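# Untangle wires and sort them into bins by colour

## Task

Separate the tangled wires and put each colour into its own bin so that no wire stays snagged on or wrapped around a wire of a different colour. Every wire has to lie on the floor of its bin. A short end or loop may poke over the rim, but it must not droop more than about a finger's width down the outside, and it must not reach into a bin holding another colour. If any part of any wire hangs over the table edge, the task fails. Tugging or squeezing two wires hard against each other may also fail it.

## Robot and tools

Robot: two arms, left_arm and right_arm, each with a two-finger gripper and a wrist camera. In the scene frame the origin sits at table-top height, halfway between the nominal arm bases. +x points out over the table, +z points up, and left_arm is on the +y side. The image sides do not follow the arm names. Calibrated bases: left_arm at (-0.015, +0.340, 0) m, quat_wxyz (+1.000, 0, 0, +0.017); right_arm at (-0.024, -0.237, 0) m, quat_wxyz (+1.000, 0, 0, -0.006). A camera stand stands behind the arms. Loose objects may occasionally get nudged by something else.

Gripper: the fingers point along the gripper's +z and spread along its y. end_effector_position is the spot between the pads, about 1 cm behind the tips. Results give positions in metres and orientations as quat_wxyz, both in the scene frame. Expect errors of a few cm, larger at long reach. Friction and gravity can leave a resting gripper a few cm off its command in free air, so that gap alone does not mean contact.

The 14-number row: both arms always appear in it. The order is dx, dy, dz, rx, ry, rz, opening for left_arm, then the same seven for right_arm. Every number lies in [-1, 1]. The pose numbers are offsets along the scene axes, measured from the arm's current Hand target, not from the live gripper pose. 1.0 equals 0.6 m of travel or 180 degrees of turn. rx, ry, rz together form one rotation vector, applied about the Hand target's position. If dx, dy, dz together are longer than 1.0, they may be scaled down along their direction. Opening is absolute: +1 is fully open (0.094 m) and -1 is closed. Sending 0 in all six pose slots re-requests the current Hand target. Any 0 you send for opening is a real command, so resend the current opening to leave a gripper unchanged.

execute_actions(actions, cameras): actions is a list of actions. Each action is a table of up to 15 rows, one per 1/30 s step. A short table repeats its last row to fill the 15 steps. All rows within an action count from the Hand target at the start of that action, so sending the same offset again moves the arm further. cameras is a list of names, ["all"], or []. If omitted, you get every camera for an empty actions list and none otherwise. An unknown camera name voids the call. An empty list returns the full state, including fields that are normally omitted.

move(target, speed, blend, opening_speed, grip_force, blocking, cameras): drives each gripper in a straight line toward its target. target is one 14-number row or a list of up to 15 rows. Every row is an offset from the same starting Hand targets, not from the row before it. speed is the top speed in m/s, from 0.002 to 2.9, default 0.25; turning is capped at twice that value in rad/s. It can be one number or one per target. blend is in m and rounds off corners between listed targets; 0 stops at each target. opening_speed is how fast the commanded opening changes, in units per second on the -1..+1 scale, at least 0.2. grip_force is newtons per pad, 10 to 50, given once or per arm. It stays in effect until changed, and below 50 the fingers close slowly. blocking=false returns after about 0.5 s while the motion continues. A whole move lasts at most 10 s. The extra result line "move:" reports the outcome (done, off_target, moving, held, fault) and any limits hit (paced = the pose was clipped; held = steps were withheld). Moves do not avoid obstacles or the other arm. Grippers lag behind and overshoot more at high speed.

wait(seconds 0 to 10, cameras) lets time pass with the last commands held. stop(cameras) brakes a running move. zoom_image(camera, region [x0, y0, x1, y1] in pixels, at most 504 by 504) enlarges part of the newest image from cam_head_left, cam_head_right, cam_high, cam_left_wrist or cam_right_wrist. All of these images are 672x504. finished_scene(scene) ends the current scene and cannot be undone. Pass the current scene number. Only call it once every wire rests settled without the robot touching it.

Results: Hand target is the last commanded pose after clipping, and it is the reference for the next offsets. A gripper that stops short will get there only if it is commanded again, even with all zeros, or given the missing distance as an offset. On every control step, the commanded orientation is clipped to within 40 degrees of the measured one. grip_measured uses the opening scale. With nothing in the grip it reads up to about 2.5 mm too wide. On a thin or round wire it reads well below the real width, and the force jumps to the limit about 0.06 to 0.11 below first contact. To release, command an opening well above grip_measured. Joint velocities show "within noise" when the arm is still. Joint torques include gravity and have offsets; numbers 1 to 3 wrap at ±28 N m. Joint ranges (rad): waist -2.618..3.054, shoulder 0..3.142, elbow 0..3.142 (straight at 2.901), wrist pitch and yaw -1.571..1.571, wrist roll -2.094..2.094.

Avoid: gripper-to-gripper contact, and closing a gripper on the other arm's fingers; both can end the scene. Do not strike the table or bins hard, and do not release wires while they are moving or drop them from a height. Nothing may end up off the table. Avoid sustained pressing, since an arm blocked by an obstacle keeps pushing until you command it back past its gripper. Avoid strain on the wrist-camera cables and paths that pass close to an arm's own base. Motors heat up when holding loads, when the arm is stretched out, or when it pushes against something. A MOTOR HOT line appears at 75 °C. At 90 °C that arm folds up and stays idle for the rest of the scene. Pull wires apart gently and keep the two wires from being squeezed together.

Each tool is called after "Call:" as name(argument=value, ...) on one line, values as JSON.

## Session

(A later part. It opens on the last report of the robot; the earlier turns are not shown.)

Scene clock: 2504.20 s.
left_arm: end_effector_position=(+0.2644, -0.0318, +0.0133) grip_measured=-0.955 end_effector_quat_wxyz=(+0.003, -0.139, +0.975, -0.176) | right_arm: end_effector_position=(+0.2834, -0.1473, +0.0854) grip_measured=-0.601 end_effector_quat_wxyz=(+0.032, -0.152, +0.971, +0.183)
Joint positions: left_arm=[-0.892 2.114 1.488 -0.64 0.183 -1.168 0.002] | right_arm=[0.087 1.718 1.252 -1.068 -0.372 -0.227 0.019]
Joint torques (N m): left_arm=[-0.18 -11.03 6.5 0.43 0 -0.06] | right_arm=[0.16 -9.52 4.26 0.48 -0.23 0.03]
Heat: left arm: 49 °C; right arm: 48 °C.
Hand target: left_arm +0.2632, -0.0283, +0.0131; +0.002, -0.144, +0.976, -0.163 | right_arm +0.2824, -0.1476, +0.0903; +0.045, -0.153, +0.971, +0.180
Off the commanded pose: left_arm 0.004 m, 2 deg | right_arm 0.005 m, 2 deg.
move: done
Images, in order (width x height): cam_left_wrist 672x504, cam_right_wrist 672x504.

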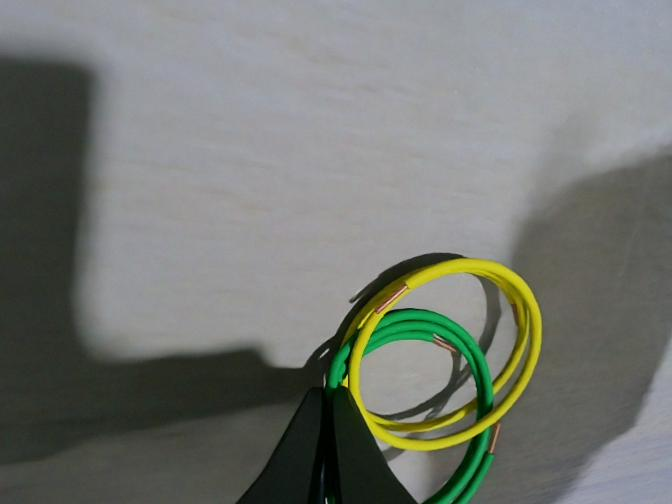

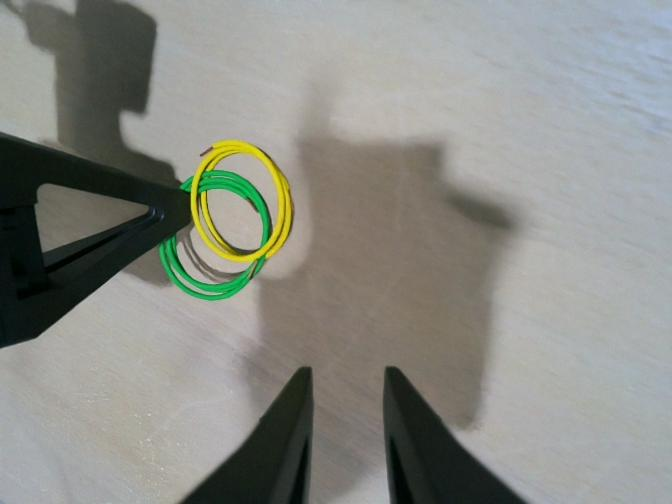

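Call:
move(target=[0,0,0.0,0,0,0,-1,0.011,0.066,-0.09,0,0,0,-0.65], speed=0.08, cameras=["cam_right_wrist","cam_left_wrist"])

Call:
zoom_image(camera="cam_right_wrist", region=[180, 200, 480, 500])

Scene clock: 2519.57 s.
left_arm: end_effector_position=(+0.2644, -0.0318, +0.0133) grip_measured=-0.955 end_effector_quat_wxyz=(+0.003, -0.139, +0.975, -0.176) | right_arm: end_effector_position=(+0.2917, -0.1080, +0.0442) grip_measured=-0.648 end_effector_quat_wxyz=(+0.053, -0.154, +0.970, +0.182)
Joint positions: left_arm=[-0.892 2.114 1.488 -0.64 0.183 -1.168 0.002] | right_arm=[0.209 1.768 1.136 -0.812 -0.362 -0.094 0.017]
Joint torques (N m): left_arm=[-0.1 -11.49 6.57 0.44 -0.02 -0.09] | right_arm=[0.36 -6.05 4.38 0.7 -0.21 0.03]
Motor temperatures (°C): left_arm=[33 50 49 33 31 33 38] | right_arm=[31 49 44 36 34 32 36]
Heat: left arm: 50 °C; right arm: 49 °C.
Hand target: left_arm +0.2632, -0.0283, +0.0131; +0.002, -0.144, +0.976, -0.163 | right_arm +0.2891, -0.1079, +0.0364; +0.046, -0.153, +0.971, +0.180
Off the commanded pose: left_arm 0.004 m, 2 deg | right_arm 0.008 m, 1 deg.
move: done
Images, in order (width x height): cam_left_wrist 672x504, cam_right_wrist 672x504.

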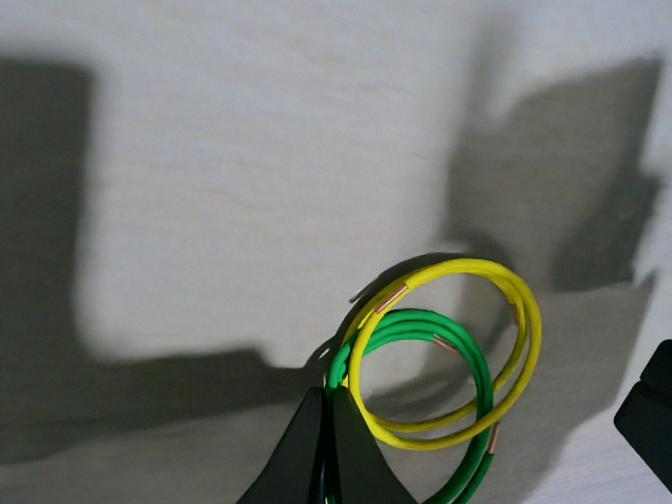

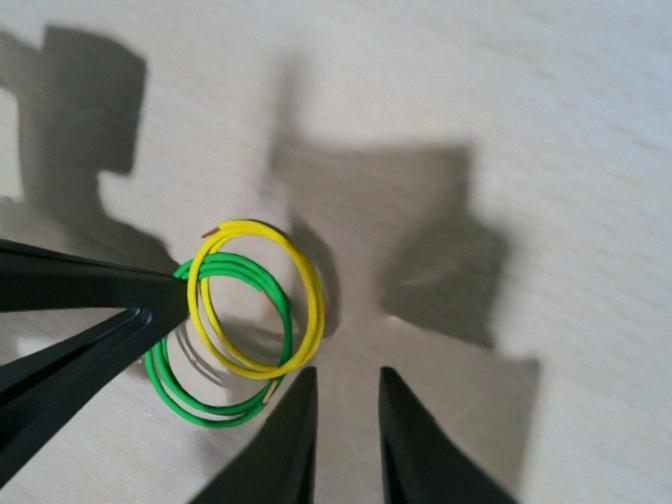

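Scaled by 1.680 from the camera's 672x504 image, which has a finer 960x720 frame.

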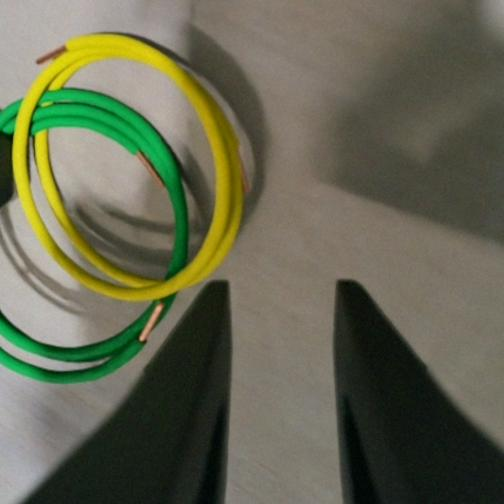

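Call:
move(target=[[0,0,0.0,0,0,0,-1,0.017,0.0,0.01,0,0,0,-0.75],[0,0,0.0,0,0,0,-1,0.017,0.022,0.01,0,0,0,-0.75],[0,0,0.0,0,0,0,-1,0.017,0.022,-0.03,0,0,0,-0.75]], speed=0.06, cameras=["cam_right_wrist","cam_left_wrist"])

Call:
zoom_image(camera="cam_right_wrist", region=[180, 200, 480, 500])

Scene clock: 2533.30 s.
left_arm: end_effector_position=(+0.2644, -0.0318, +0.0133) grip_measured=-0.955 end_effector_quat_wxyz=(+0.003, -0.139, +0.975, -0.176) | right_arm: end_effector_position=(+0.3028, -0.0948, +0.0274) grip_measured=-0.749 end_effector_quat_wxyz=(+0.054, -0.154, +0.970, +0.183)
Joint positions: left_arm=[-0.892 2.114 1.488 -0.64 0.183 -1.168 0.002] | right_arm=[0.242 1.837 1.15 -0.741 -0.357 -0.058 0.012]
Joint torques (N m): left_arm=[-0.29 -11.4 6.58 0.48 0.02 -0.06] | right_arm=[0.42 -6.34 4.21 0.71 -0.21 0.04]
Heat: left arm: 50 °C; right arm: 47 °C.
Hand target: left_arm +0.2632, -0.0283, +0.0131; +0.002, -0.144, +0.976, -0.163 | right_arm +0.2993, -0.0947, +0.0183; +0.046, -0.153, +0.971, +0.180
Off the commanded pose: left_arm 0.004 m, 2 deg | right_arm 0.010 m, 1 deg.
move: done
Images, in order (width x height): cam_left_wrist 672x504, cam_right_wrist 672x504.

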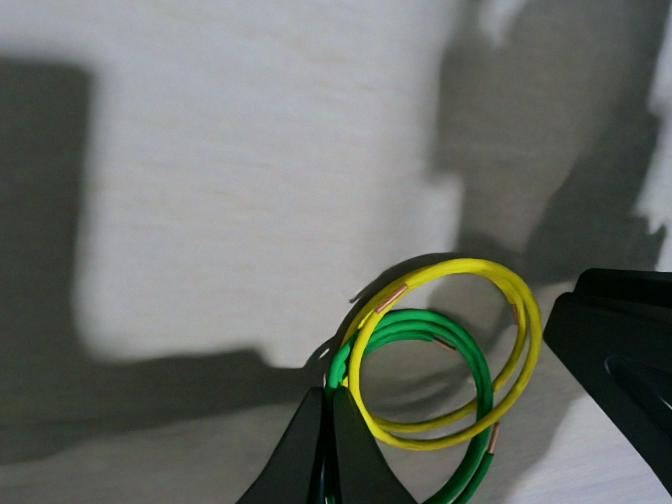

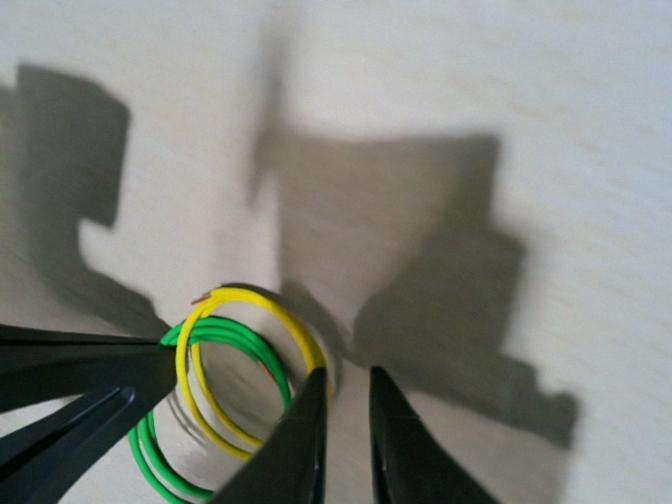

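Scaled by 1.680 from the camera's 672x504 image, which has a finer 960x720 frame.

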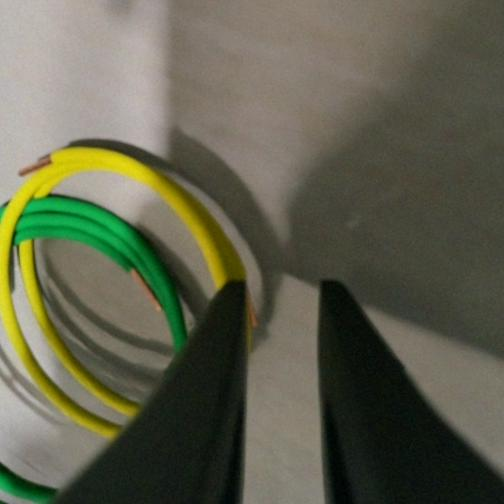

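Call:
move(target=[[0,0,0.0,0,0,0,-1,0.0,-0.02,0.03,0,0,0,-0.72],[0,0,0.0,0,0,0,-1,0.0,0.008,0.03,0,0,0,-0.72],[0,0,0.0,0,0,0,-1,0.0,0.008,-0.01,0,0,0,-0.72],[0,0,0.0,0,0,0,-1,0.0,0.006,-0.026,0,0,0,-0.72]], speed=0.06, cameras=["cam_right_wrist"])

Call:
zoom_image(camera="cam_right_wrist", region=[180, 200, 480, 500])

Scene clock: 2546.23 s.
left_arm: end_effector_position=(+0.2644, -0.0318, +0.0133) grip_measured=-0.955 end_effector_quat_wxyz=(+0.003, -0.139, +0.975, -0.176) | right_arm: end_effector_position=(+0.3029, -0.0881, +0.0193) grip_measured=-0.721 end_effector_quat_wxyz=(+0.056, -0.155, +0.969, +0.186)
Joint positions: left_arm=[-0.892 2.114 1.488 -0.64 0.183 -1.168 0.002] | right_arm=[0.259 1.853 1.132 -0.696 -0.362 -0.043 0.013]
Joint torques (N m): left_arm=[-0.34 -11.3 6.54 0.46 0.03 -0.1] | right_arm=[-0.03 -5.33 3.29 0.95 -0.15 -0.01]
Heat: left arm: 50 °C; right arm: 46 °C.
Hand target: left_arm +0.2632, -0.0283, +0.0131; +0.002, -0.144, +0.976, -0.163 | right_arm +0.2993, -0.0911, +0.0027; +0.046, -0.153, +0.971, +0.180
Off the commanded pose: left_arm 0.004 m, 2 deg | right_arm 0.017 m, 1 deg.
move: off_target (right_arm)
Images, in order (width x height): cam_right_wrist 672x504.

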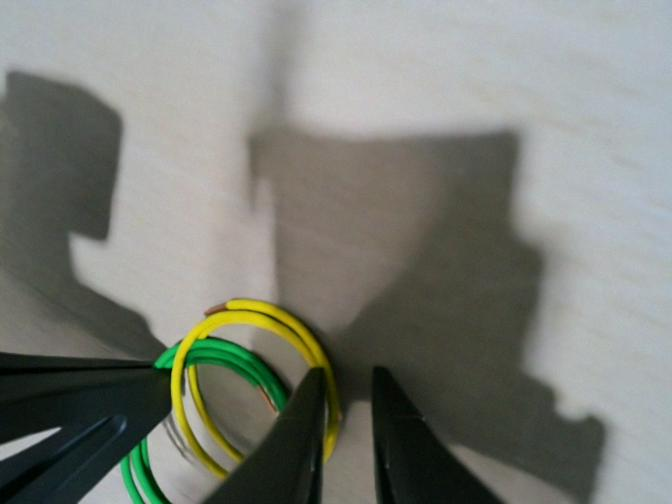

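Scaled by 1.680 from the camera's 672x504 image, which has a finer 960x720 frame.

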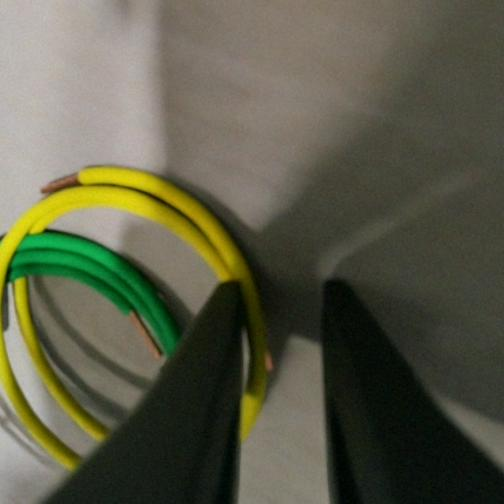

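Call:
move(target=[0,0,0,0,0,0,-1,0,0,0,0,0,0,-1], opening_speed=0.3)

Call:
move(target=[0,0,0.0,0,0,0,-1,0.0,-0.02,0.08,0,0,0,-1], speed=0.05, cameras=["cam_right_wrist","cam_left_wrist"])

Call:
zoom_image(camera="cam_right_wrist", region=[80, 200, 440, 500])

Call:
zoom_image(camera="cam_left_wrist", region=[300, 200, 672, 504])

Scene clock: 2559.23 s.
left_arm: end_effector_position=(+0.2644, -0.0318, +0.0133) grip_measured=-0.955 end_effector_quat_wxyz=(+0.003, -0.139, +0.975, -0.176) | right_arm: end_effector_position=(+0.3057, -0.0873, +0.0183) grip_measured=-0.982 end_effector_quat_wxyz=(+0.061, -0.156, +0.968, +0.187)
Joint positions: left_arm=[-0.892 2.114 1.488 -0.64 0.183 -1.168 0.002] | right_arm=[0.259 1.858 1.132 -0.682 -0.362 -0.043 0.001]
Joint torques (N m): left_arm=[-0.1 -11.34 6.31 0.49 0 -0.09] | right_arm=[-0.03 -5.7 3.34 0.8 -0.14 0]
Heat: left arm: 50 °C; right arm: 45 °C.
Hand target: left_arm +0.2632, -0.0283, +0.0131; +0.002, -0.144, +0.976, -0.163 | right_arm +0.2993, -0.0910, +0.0027; +0.046, -0.153, +0.971, +0.180
Off the commanded pose: left_arm 0.004 m, 2 deg | right_arm 0.017 m, 2 deg.
move: off_target (right_arm)

Scene clock: 2560.87 s.
left_arm: end_effector_position=(+0.2644, -0.0318, +0.0133) grip_measured=-0.955 end_effector_quat_wxyz=(+0.003, -0.139, +0.975, -0.176) | right_arm: end_effector_position=(+0.2882, -0.1021, +0.0342) grip_measured=-0.983 end_effector_quat_wxyz=(+0.020, -0.147, +0.972, +0.181)
Joint positions: left_arm=[-0.892 2.114 1.488 -0.64 0.183 -1.168 0.002] | right_arm=[0.229 1.828 1.174 -0.85 -0.36 -0.071 0.001]
Joint torques (N m): left_arm=[-0.16 -11.21 6.58 0.43 0.01 -0.07] | right_arm=[-0.53 -10.1 7.8 0.32 -0.21 -0.11]
Heat: left arm: 50 °C; right arm: 45 °C.
Hand target: left_arm +0.2632, -0.0283, +0.0131; +0.002, -0.144, +0.976, -0.163 | right_arm +0.2993, -0.1032, +0.0507; +0.046, -0.153, +0.971, +0.180
Off the commanded pose: left_arm 0.004 m, 2 deg | right_arm 0.020 m, 3 deg.
move: off_target (right_arm)
Images, in order (width x height): cam_left_wrist 672x504, cam_right_wrist 672x504.

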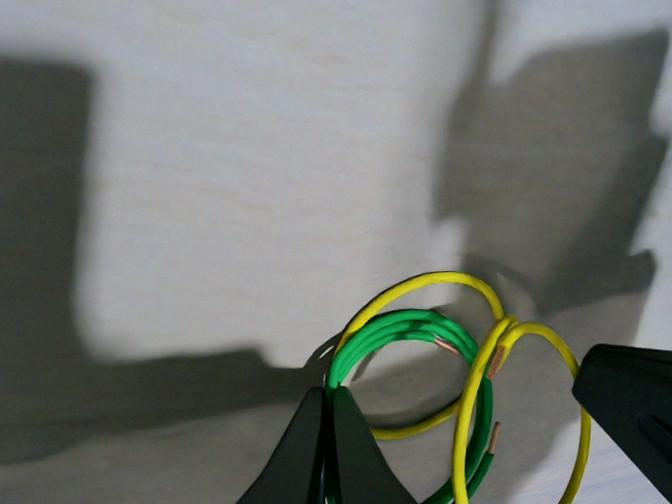

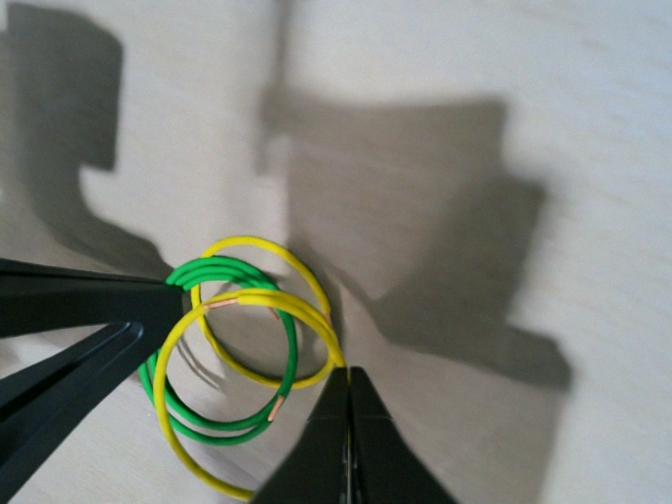

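Scaled by 1.400 from the camera's 672x504 image, which has a finer 960x720 frame.

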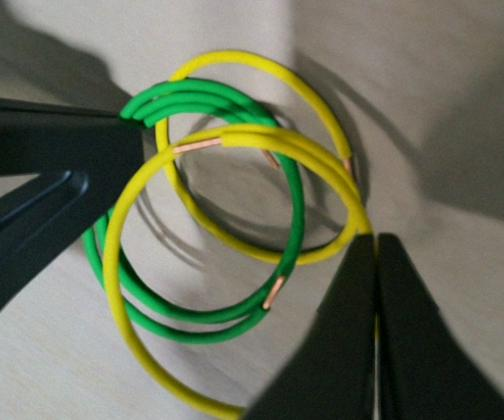

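Scaled by 1.355 from the camera's 672x504 image, which has a finer 960x720 frame.

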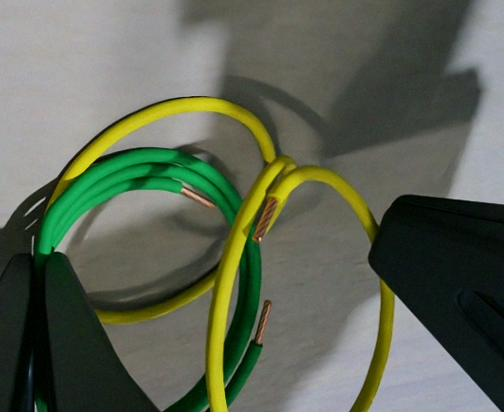

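Call:
move(target=[0,0,0.035,0,0,0,-1,0.0,-0.04,0.0,0,0,0,-1], speed=0.04, cameras=["cam_right_wrist","cam_left_wrist"])

Call:
move(target=[0,0,0.0,0,0,0,-1,0.0,-0.12,0.03,0,0,0,-1], speed=0.05, cameras=["cam_right_wrist","cam_left_wrist","cam_head_left"])

Scene clock: 2574.90 s.
left_arm: end_effector_position=(+0.2602, -0.0269, +0.0190) grip_measured=-0.955 end_effector_quat_wxyz=(-0.008, -0.141, +0.977, -0.159) | right_arm: end_effector_position=(+0.2917, -0.1268, +0.0355) grip_measured=-0.983 end_effector_quat_wxyz=(+0.023, -0.147, +0.973, +0.179)
Joint positions: left_arm=[-0.892 2.114 1.524 -0.718 0.183 -1.168 0.002] | right_arm=[0.154 1.823 1.174 -0.877 -0.36 -0.148 0.001]
Joint torques (N m): left_arm=[-0.24 -13.64 7.32 0.43 -0.01 -0.07] | right_arm=[-0.38 -10.26 6.97 0.25 -0.3 -0.12]
Motor temperatures (°C): left_arm=[33 51 50 33 31 33 38] | right_arm=[31 44 45 36 34 32 37]
Heat: left arm: 51 °C; right arm: 45 °C.
Hand target: left_arm +0.2632, -0.0283, +0.0341; +0.002, -0.144, +0.976, -0.164 | right_arm +0.2993, -0.1272, +0.0507; +0.046, -0.153, +0.971, +0.180
Off the commanded pose: left_arm 0.015 m, 1 deg | right_arm 0.017 m, 3 deg.
move: off_target (left_arm, right_arm)
Images, in order (width x height): cam_left_wrist 672x504, cam_right_wrist 672x504.

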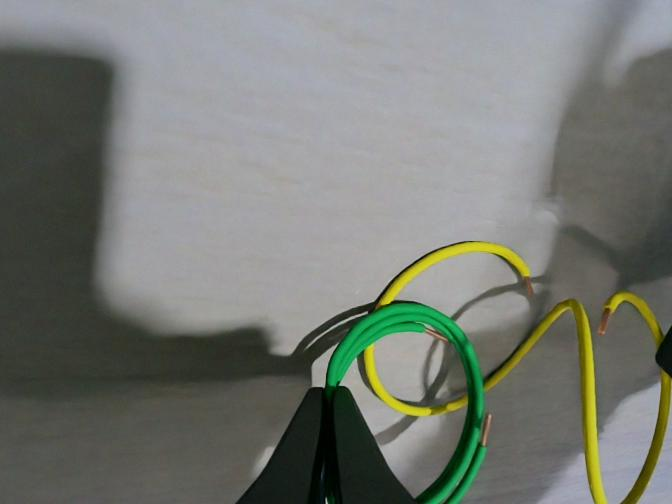

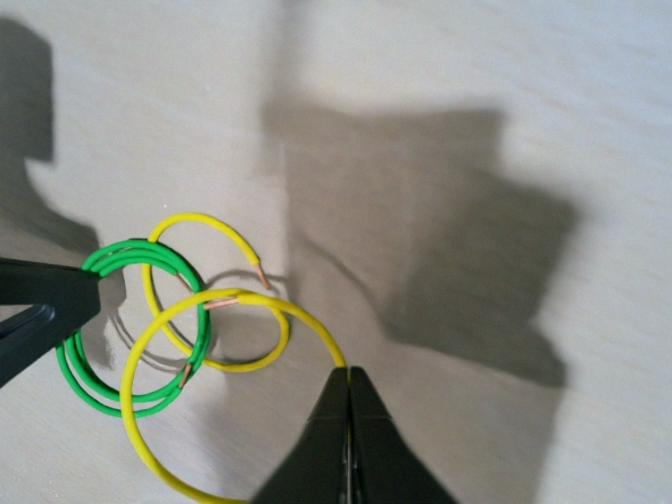

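Scene clock: 2577.00 s.
left_arm: end_effector_position=(+0.2601, -0.0269, +0.0190) grip_measured=-0.955 end_effector_quat_wxyz=(-0.008, -0.141, +0.977, -0.159) | right_arm: end_effector_position=(+0.2893, -0.1989, +0.0522) grip_measured=-0.983 end_effector_quat_wxyz=(+0.019, -0.146, +0.973, +0.180)
Joint positions: left_arm=[-0.892 2.114 1.524 -0.718 0.183 -1.168 0.002] | right_arm=[-0.073 1.811 1.23 -1.039 -0.36 -0.39 0.001]
Joint torques (N m): left_arm=[-0.17 -13.55 7.08 0.44 0.04 -0.11] | right_arm=[-0.35 -9.73 7.94 0.05 -0.4 -0.11]
Heat: left arm: 51 °C; right arm: 45 °C.
Hand target: left_arm +0.2633, -0.0283, +0.0341; +0.002, -0.144, +0.976, -0.164 | right_arm +0.2993, -0.1991, +0.0687; +0.046, -0.153, +0.971, +0.180
Off the commanded pose: left_arm 0.015 m, 1 deg | right_arm 0.019 m, 3 deg.
move: off_target (left_arm, right_arm)
Images, in order (width x height): cam_head_left 672x504, cam_left_wrist 672x504, cam_right_wrist 672x504.

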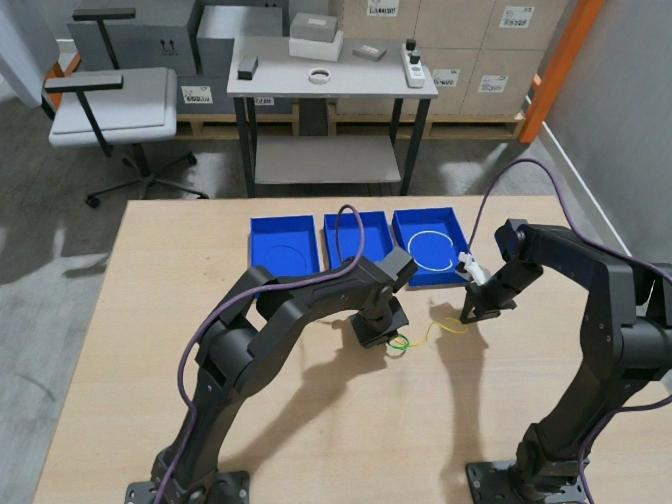

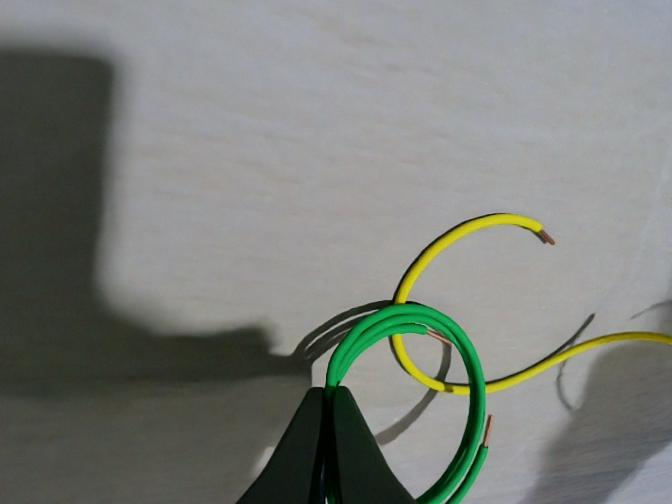

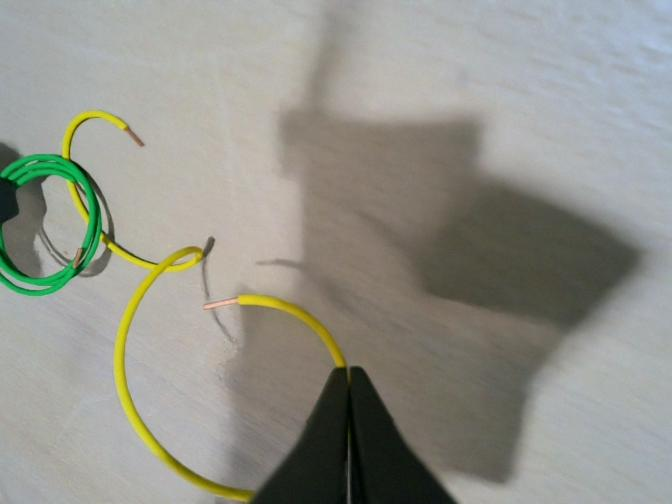

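Call:
move(target=[0,0,0.05,0,0,0,-1,0.0,-0.17,0.16,0,0,0,-1], speed=0.06, cameras=["cam_right_wrist","cam_left_wrist","cam_head_left"])

Call:
zoom_image(camera="cam_head_left", region=[340, 230, 580, 390])

Scene clock: 2586.17 s.
left_arm: end_effector_position=(+0.2605, -0.0271, +0.0472) grip_measured=-0.955 end_effector_quat_wxyz=(-0.009, -0.141, +0.978, -0.156) | right_arm: end_effector_position=(+0.2953, -0.2979, +0.1627) grip_measured=-0.983 end_effector_quat_wxyz=(+0.048, -0.149, +0.971, +0.179)
Joint positions: left_arm=[-0.892 2.088 1.602 -0.827 0.182 -1.168 0.002] | right_arm=[-0.375 1.853 1.726 -1.55 -0.357 -0.71 0.001]
Joint torques (N m): left_arm=[-0.03 -13.81 7.51 0.42 0.02 -0.1] | right_arm=[-0.31 -6.46 8.02 -0.09 -0.25 -0.1]
Heat: left arm: 53 °C; right arm: 46 °C.
Hand target: left_arm +0.2632, -0.0283, +0.0641; +0.002, -0.144, +0.976, -0.163 | right_arm +0.2992, -0.3011, +0.1647; +0.046, -0.153, +0.971, +0.180
Off the commanded pose: left_arm 0.017 m, 2 deg | right_arm 0.006 m, 1 deg.
joint sent to its limit (right arm) — joint 4 (wrist pitch), lower limit. The joint targets still meet the commanded pose.
move: off_target (left_arm)
Images, in order (width x height): cam_head_left 672x504, cam_left_wrist 672x504, cam_right_wrist 672x504.

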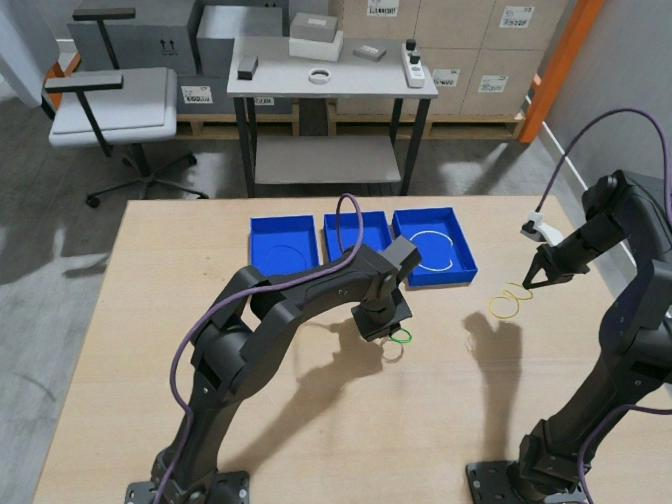

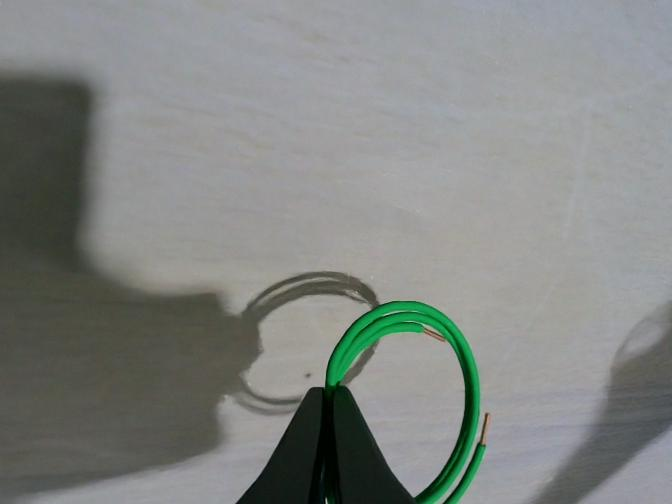

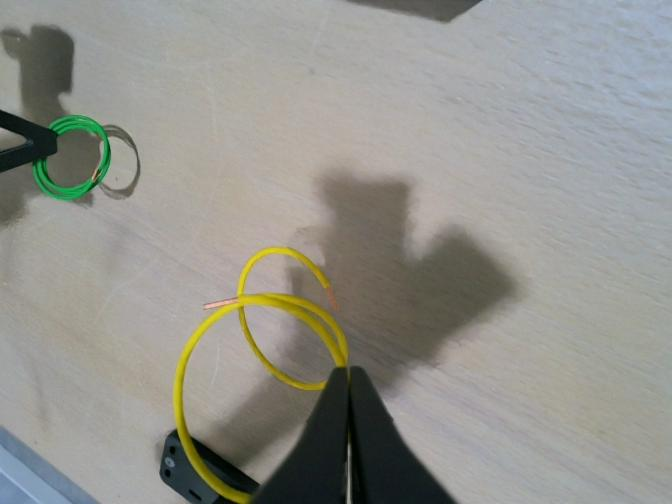

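Scaled by 2.100 from the camera's 672x504 image, which has a finer 960x720 frame.

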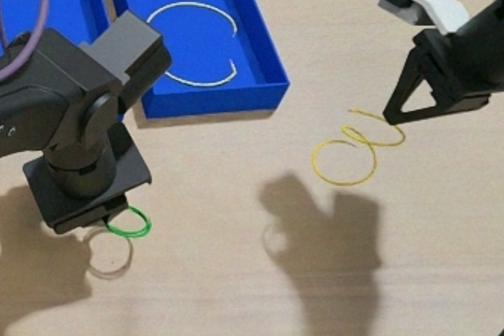

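Call:
move(target=[[0,0,0.24,0,0,0,-1,0,0,0.02,0,0,0,-1],[0.36,0.09,0.2,0,0,0,-1,0,0,0.02,0,0,0,-1],[0.36,0.09,0.03,0,0,0,-1,0,0,0.02,0,0,0,-1]], speed=0.12, blend=[0.04,0.04,0], cameras=["cam_left_wrist","cam_head_left","cam_high"])

Call:
zoom_image(camera="cam_head_left", region=[280, 170, 480, 320])

Scene clock: 2610.37 s.
left_arm: end_effector_position=(+0.4724, +0.0267, +0.0846) grip_measured=-0.955 end_effector_quat_wxyz=(+0.050, -0.157, +0.965, -0.204) | right_arm: end_effector_position=(+0.2952, -0.2979, +0.1628) grip_measured=-0.983 end_effector_quat_wxyz=(+0.047, -0.149, +0.971, +0.179)
Joint positions: left_arm=[-0.527 2.723 2.846 -1.356 0.261 -0.859 0.002] | right_arm=[-0.375 1.853 1.726 -1.551 -0.357 -0.71 0.001]
Joint torques (N m): left_arm=[0.23 -13.64 7.16 0.97 0.13 0.1] | right_arm=[-0.36 -9.21 8.57 -0.09 -0.28 0.03]
Motor temperatures (°C): left_arm=[33 61 53 33 31 33 38] | right_arm=[31 46 46 35 34 32 37]
Heat: left arm: 61 °C; right arm: 46 °C.
Hand target: left_arm +0.4791, +0.0257, +0.0820; +0.002, -0.144, +0.976, -0.163 | right_arm +0.2993, -0.3011, +0.1767; +0.046, -0.153, +0.971, +0.180
Off the commanded pose: left_arm 0.007 m, 7 deg | right_arm 0.015 m, 0 deg.
elbow stopped short (left arm): the move would have taken joint 3 (elbow) straighter than the controller allows.
joint sent to its limit (right arm) — joint 4 (wrist pitch), lower limit. The joint targets are off in orientation, not in position.
move: off_target (left_arm, right_arm)
Images, in order (width x height): cam_head_left 672x504, cam_high 672x504, cam_left_wrist 672x504.

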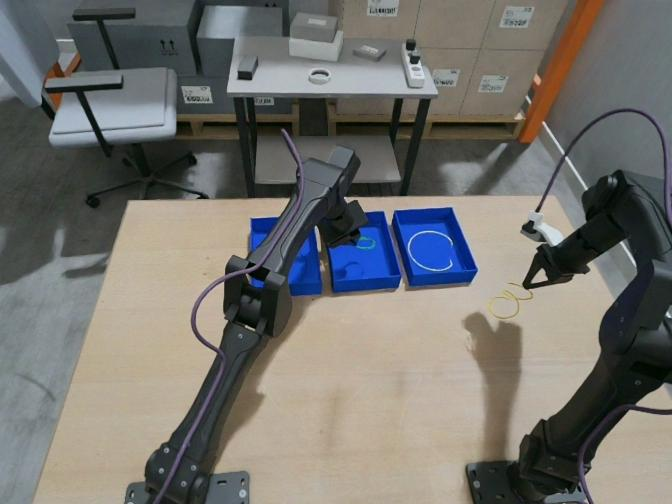

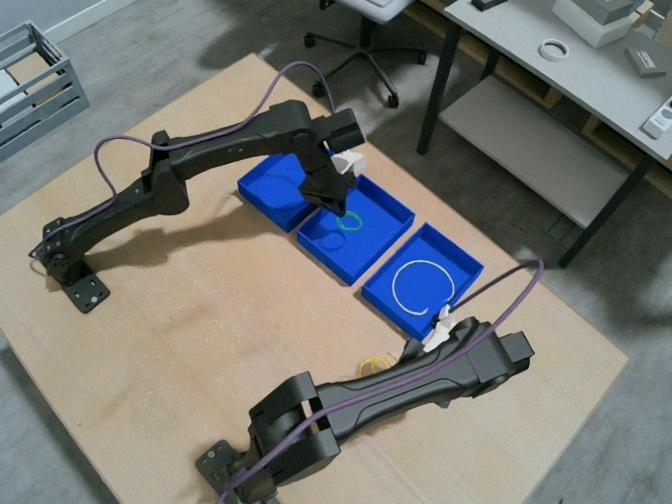

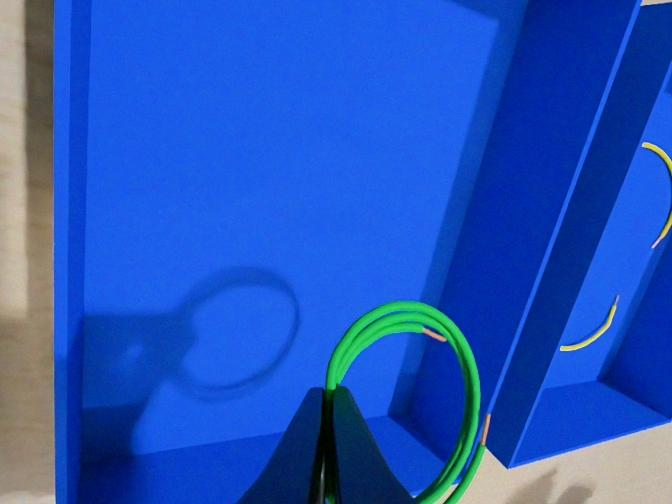

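Scaled by 2.520 from the camera's 672x504 image, which has a finer 960x720 frame.

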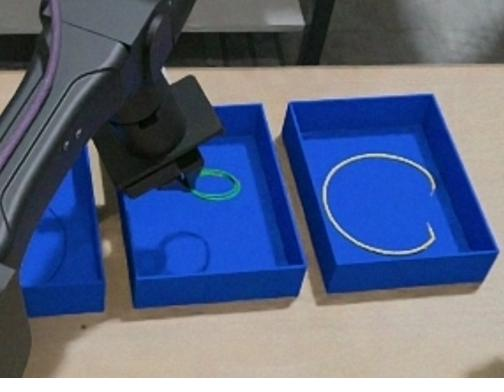

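Call:
move(target=[[0,0,-0.095,0,0,0,-1,0,0,0,0,0,0,-1],[0,0,-0.095,0,0,0,-0.7,0,0,0,0,0,0,-1],[0,0,0.1,0,0,0,-0.7,0,0,0,0,0,0,-1],[-0.2,0.15,0.25,0,0,0,-0.7,0,0,0,0,0,0,-1],[-0.4,0.28,0.2,0,0,0,-0.7,0,0,0,0,0,0,-1]], speed=0.12, blend=[0,0,0.02,0.05,0], cameras=["cam_head_left","cam_high"])

Call:
zoom_image(camera="cam_head_left", region=[230, 170, 480, 320])

Scene clock: 2627.30 s.
left_arm: end_effector_position=(+0.2384, +0.1934, +0.2010) grip_measured=-0.703 end_effector_quat_wxyz=(-0.005, -0.148, +0.977, -0.156) | right_arm: end_effector_position=(+0.2952, -0.2979, +0.1628) grip_measured=-0.983 end_effector_quat_wxyz=(+0.047, -0.149, +0.971, +0.179)
Joint positions: left_arm=[-0.393 1.525 1.524 -1.421 0.278 -0.68 0.014] | right_arm=[-0.375 1.853 1.726 -1.551 -0.357 -0.71 0.001]
Joint torques (N m): left_arm=[0.47 -7.1 4.44 0.58 0.25 0.08] | right_arm=[-0.38 -9.2 8.57 -0.09 -0.28 0.03]
Motor temperatures (°C): left_arm=[33 64 52 33 32 33 38] | right_arm=[31 48 46 35 34 32 37]
Heat: left arm: 64 °C; right arm: 48 °C.
Hand target: left_arm +0.2392, +0.1937, +0.2021; +0.002, -0.144, +0.976, -0.164 | right_arm +0.2993, -0.3011, +0.1767; +0.046, -0.153, +0.971, +0.180
Off the commanded pose: left_arm 0.001 m, 1 deg | right_arm 0.015 m, 1 deg.
elbow stopped short (left arm): the move would have taken joint 3 (elbow) straighter than the controller allows.
joint sent to its limit (right arm) — joint 4 (wrist pitch), lower limit. The joint targets are off in orientation, not in position.
move: off_target (right_arm); target 2's new opening was sent with left_arm's hand 0.008 m and 4 deg from that target
Images, in order (width x height): cam_head_left 672x504, cam_high 672x504.

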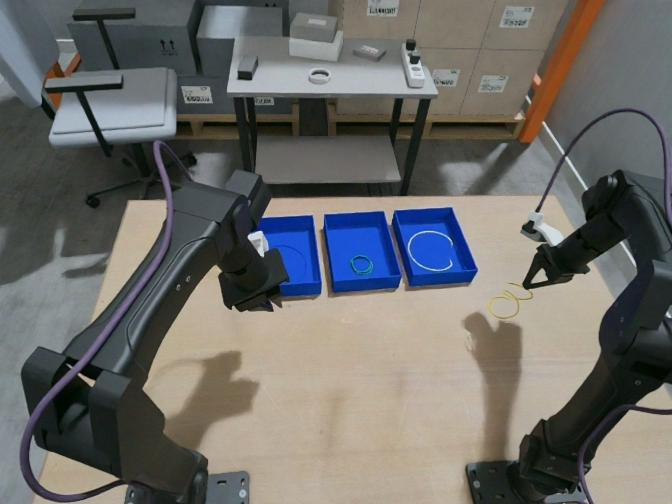

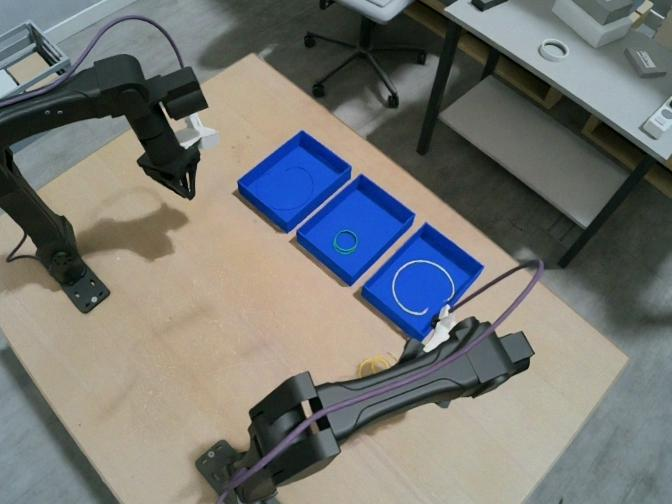

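Scaled by 2.016 from the camera's 672x504 image, which has a finer 960x720 frame.

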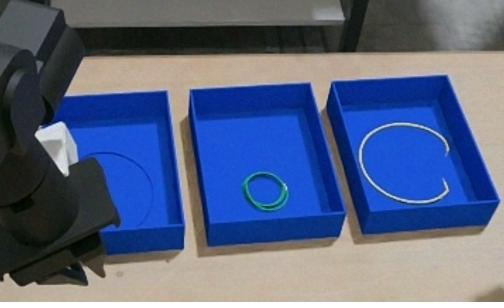

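Call:
move(target=[[0,0,0,0,0,0,-0.7,0,0,0.15,0,0,0,-1],[0,0,0,0,0,0,-0.7,0.285,0.13,0.15,0,0,0,-1],[0,0,0,0,0,0,-0.7,0.285,0.13,-0.1,0,0,0,-1]], speed=0.12, blend=[0.04,0.04,0], cameras=["cam_right_wrist","cam_head_left","cam_high"])

Call:
zoom_image(camera="cam_head_left", region=[330, 170, 530, 320])

Scene clock: 2642.03 s.
left_arm: end_effector_position=(+0.2385, +0.1933, +0.2010) grip_measured=-0.703 end_effector_quat_wxyz=(-0.004, -0.148, +0.977, -0.156) | right_arm: end_effector_position=(+0.4723, -0.2264, +0.1284) grip_measured=-0.983 end_effector_quat_wxyz=(+0.098, -0.141, +0.970, +0.170)
Joint positions: left_arm=[-0.393 1.525 1.524 -1.42 0.278 -0.68 0.014] | right_arm=[-0.104 2.477 2.572 -1.557 -0.381 -0.382 0.001]
Joint torques (N m): left_arm=[0.49 -7.06 4.6 0.59 0.25 0.11] | right_arm=[0.57 -11.32 4.63 0.44 -0.26 -0.1]
Motor temperatures (°C): left_arm=[33 57 51 33 32 33 37] | right_arm=[31 48 46 35 34 32 37]
Heat: left arm: 57 °C; right arm: 48 °C.
Hand target: left_arm +0.2392, +0.1937, +0.2021; +0.002, -0.144, +0.976, -0.163 | right_arm +0.4703, -0.2232, +0.1168; +0.046, -0.153, +0.971, +0.180
Off the commanded pose: left_arm 0.001 m, 1 deg | right_arm 0.012 m, 6 deg.
joint sent to its limit (right arm) — joint 4 (wrist pitch), lower limit. The joint targets are off in orientation, not in position.
move: off_target (right_arm)
Images, in order (width x height): cam_head_left 672x504, cam_high 672x504, cam_right_wrist 672x504.

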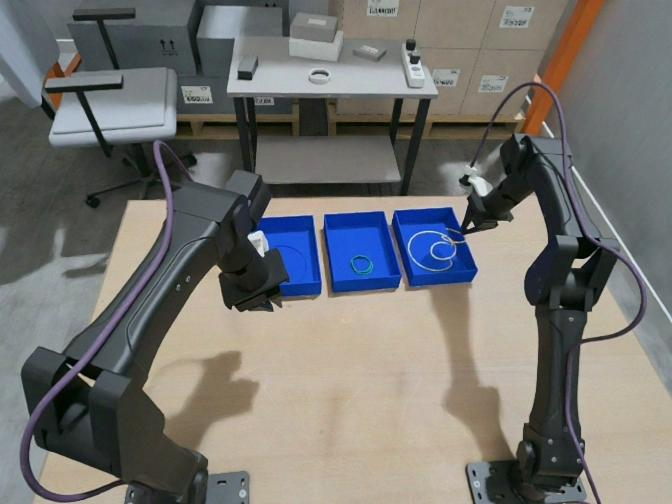

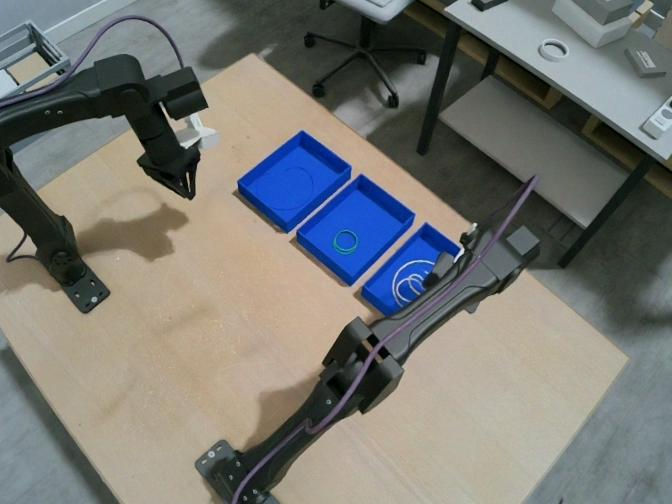

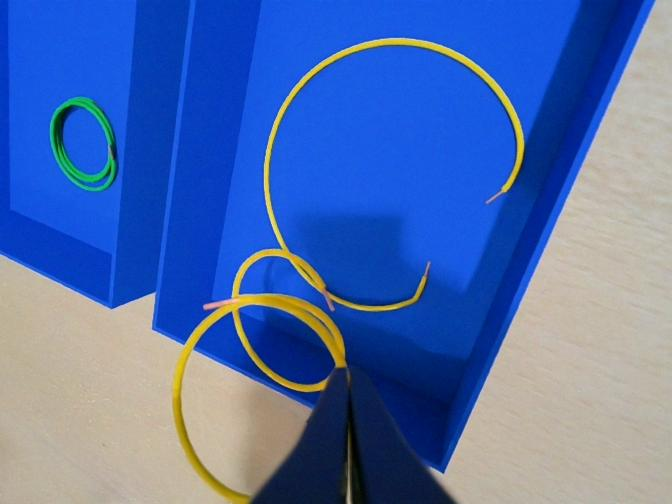

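Scaled by 2.520 from the camera's 672x504 image, which has a finer 960x720 frame.

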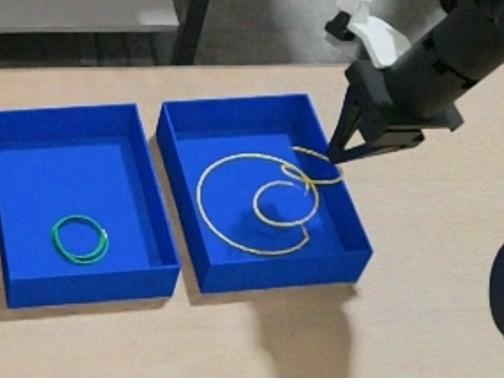

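Call:
move(target=[[0,0,0,0,0,0,-0.7,0.075,0.05,-0.02,0,0,0,-1],[0,0,0,0,0,0,-0.7,0.075,0.05,-0.12,0,0,0,-1]], speed=0.1, cameras=["cam_right_wrist","cam_head_left","cam_high"])

Call:
zoom_image(camera="cam_head_left", region=[330, 170, 530, 320])

Scene clock: 2656.20 s.
left_arm: end_effector_position=(+0.2385, +0.1933, +0.2010) grip_measured=-0.703 end_effector_quat_wxyz=(-0.004, -0.148, +0.977, -0.156) | right_arm: end_effector_position=(+0.5085, -0.1933, +0.0488) grip_measured=-0.983 end_effector_quat_wxyz=(+0.077, -0.138, +0.971, +0.177)
Joint positions: left_arm=[-0.393 1.525 1.524 -1.42 0.278 -0.68 0.014] | right_arm=[-0.033 2.78 2.836 -1.535 -0.379 -0.309 0.001]
Joint torques (N m): left_arm=[0.57 -7.21 4.77 0.6 0.24 0.07] | right_arm=[0.16 -12.21 8.16 0.56 -0.25 -0.1]
Heat: left arm: 53 °C; right arm: 50 °C.
Hand target: left_arm +0.2392, +0.1937, +0.2021; +0.002, -0.144, +0.976, -0.163 | right_arm +0.5153, -0.1931, +0.0447; +0.046, -0.153, +0.971, +0.180
Off the commanded pose: left_arm 0.001 m, 1 deg | right_arm 0.008 m, 4 deg.
elbow stopped short (right arm): the move would have taken joint 3 (elbow) straighter than the controller allows.
move: off_target (right_arm)
Images, in order (width x height): cam_head_left 672x504, cam_high 672x504, cam_right_wrist 672x504.

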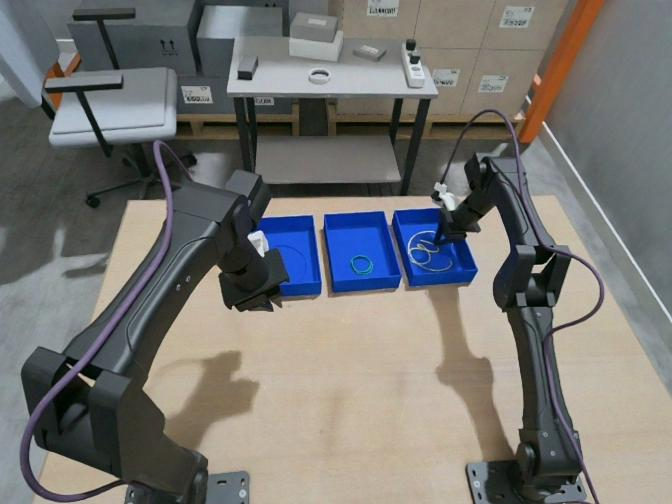

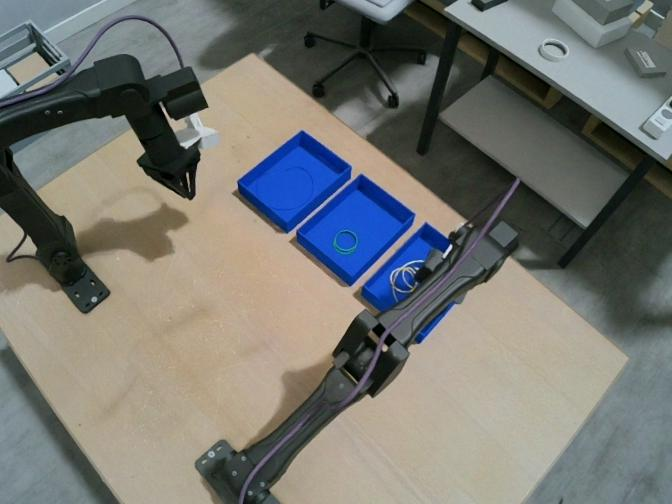

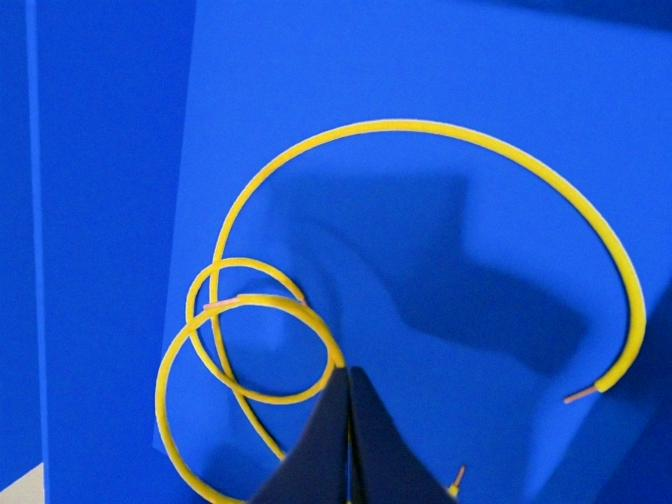

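Scaled by 2.520 from the camera's 672x504 image, which has a finer 960x720 frame.

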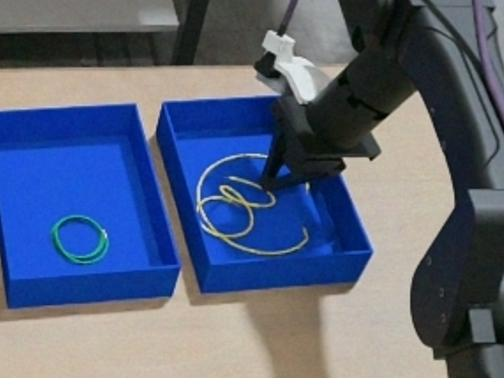

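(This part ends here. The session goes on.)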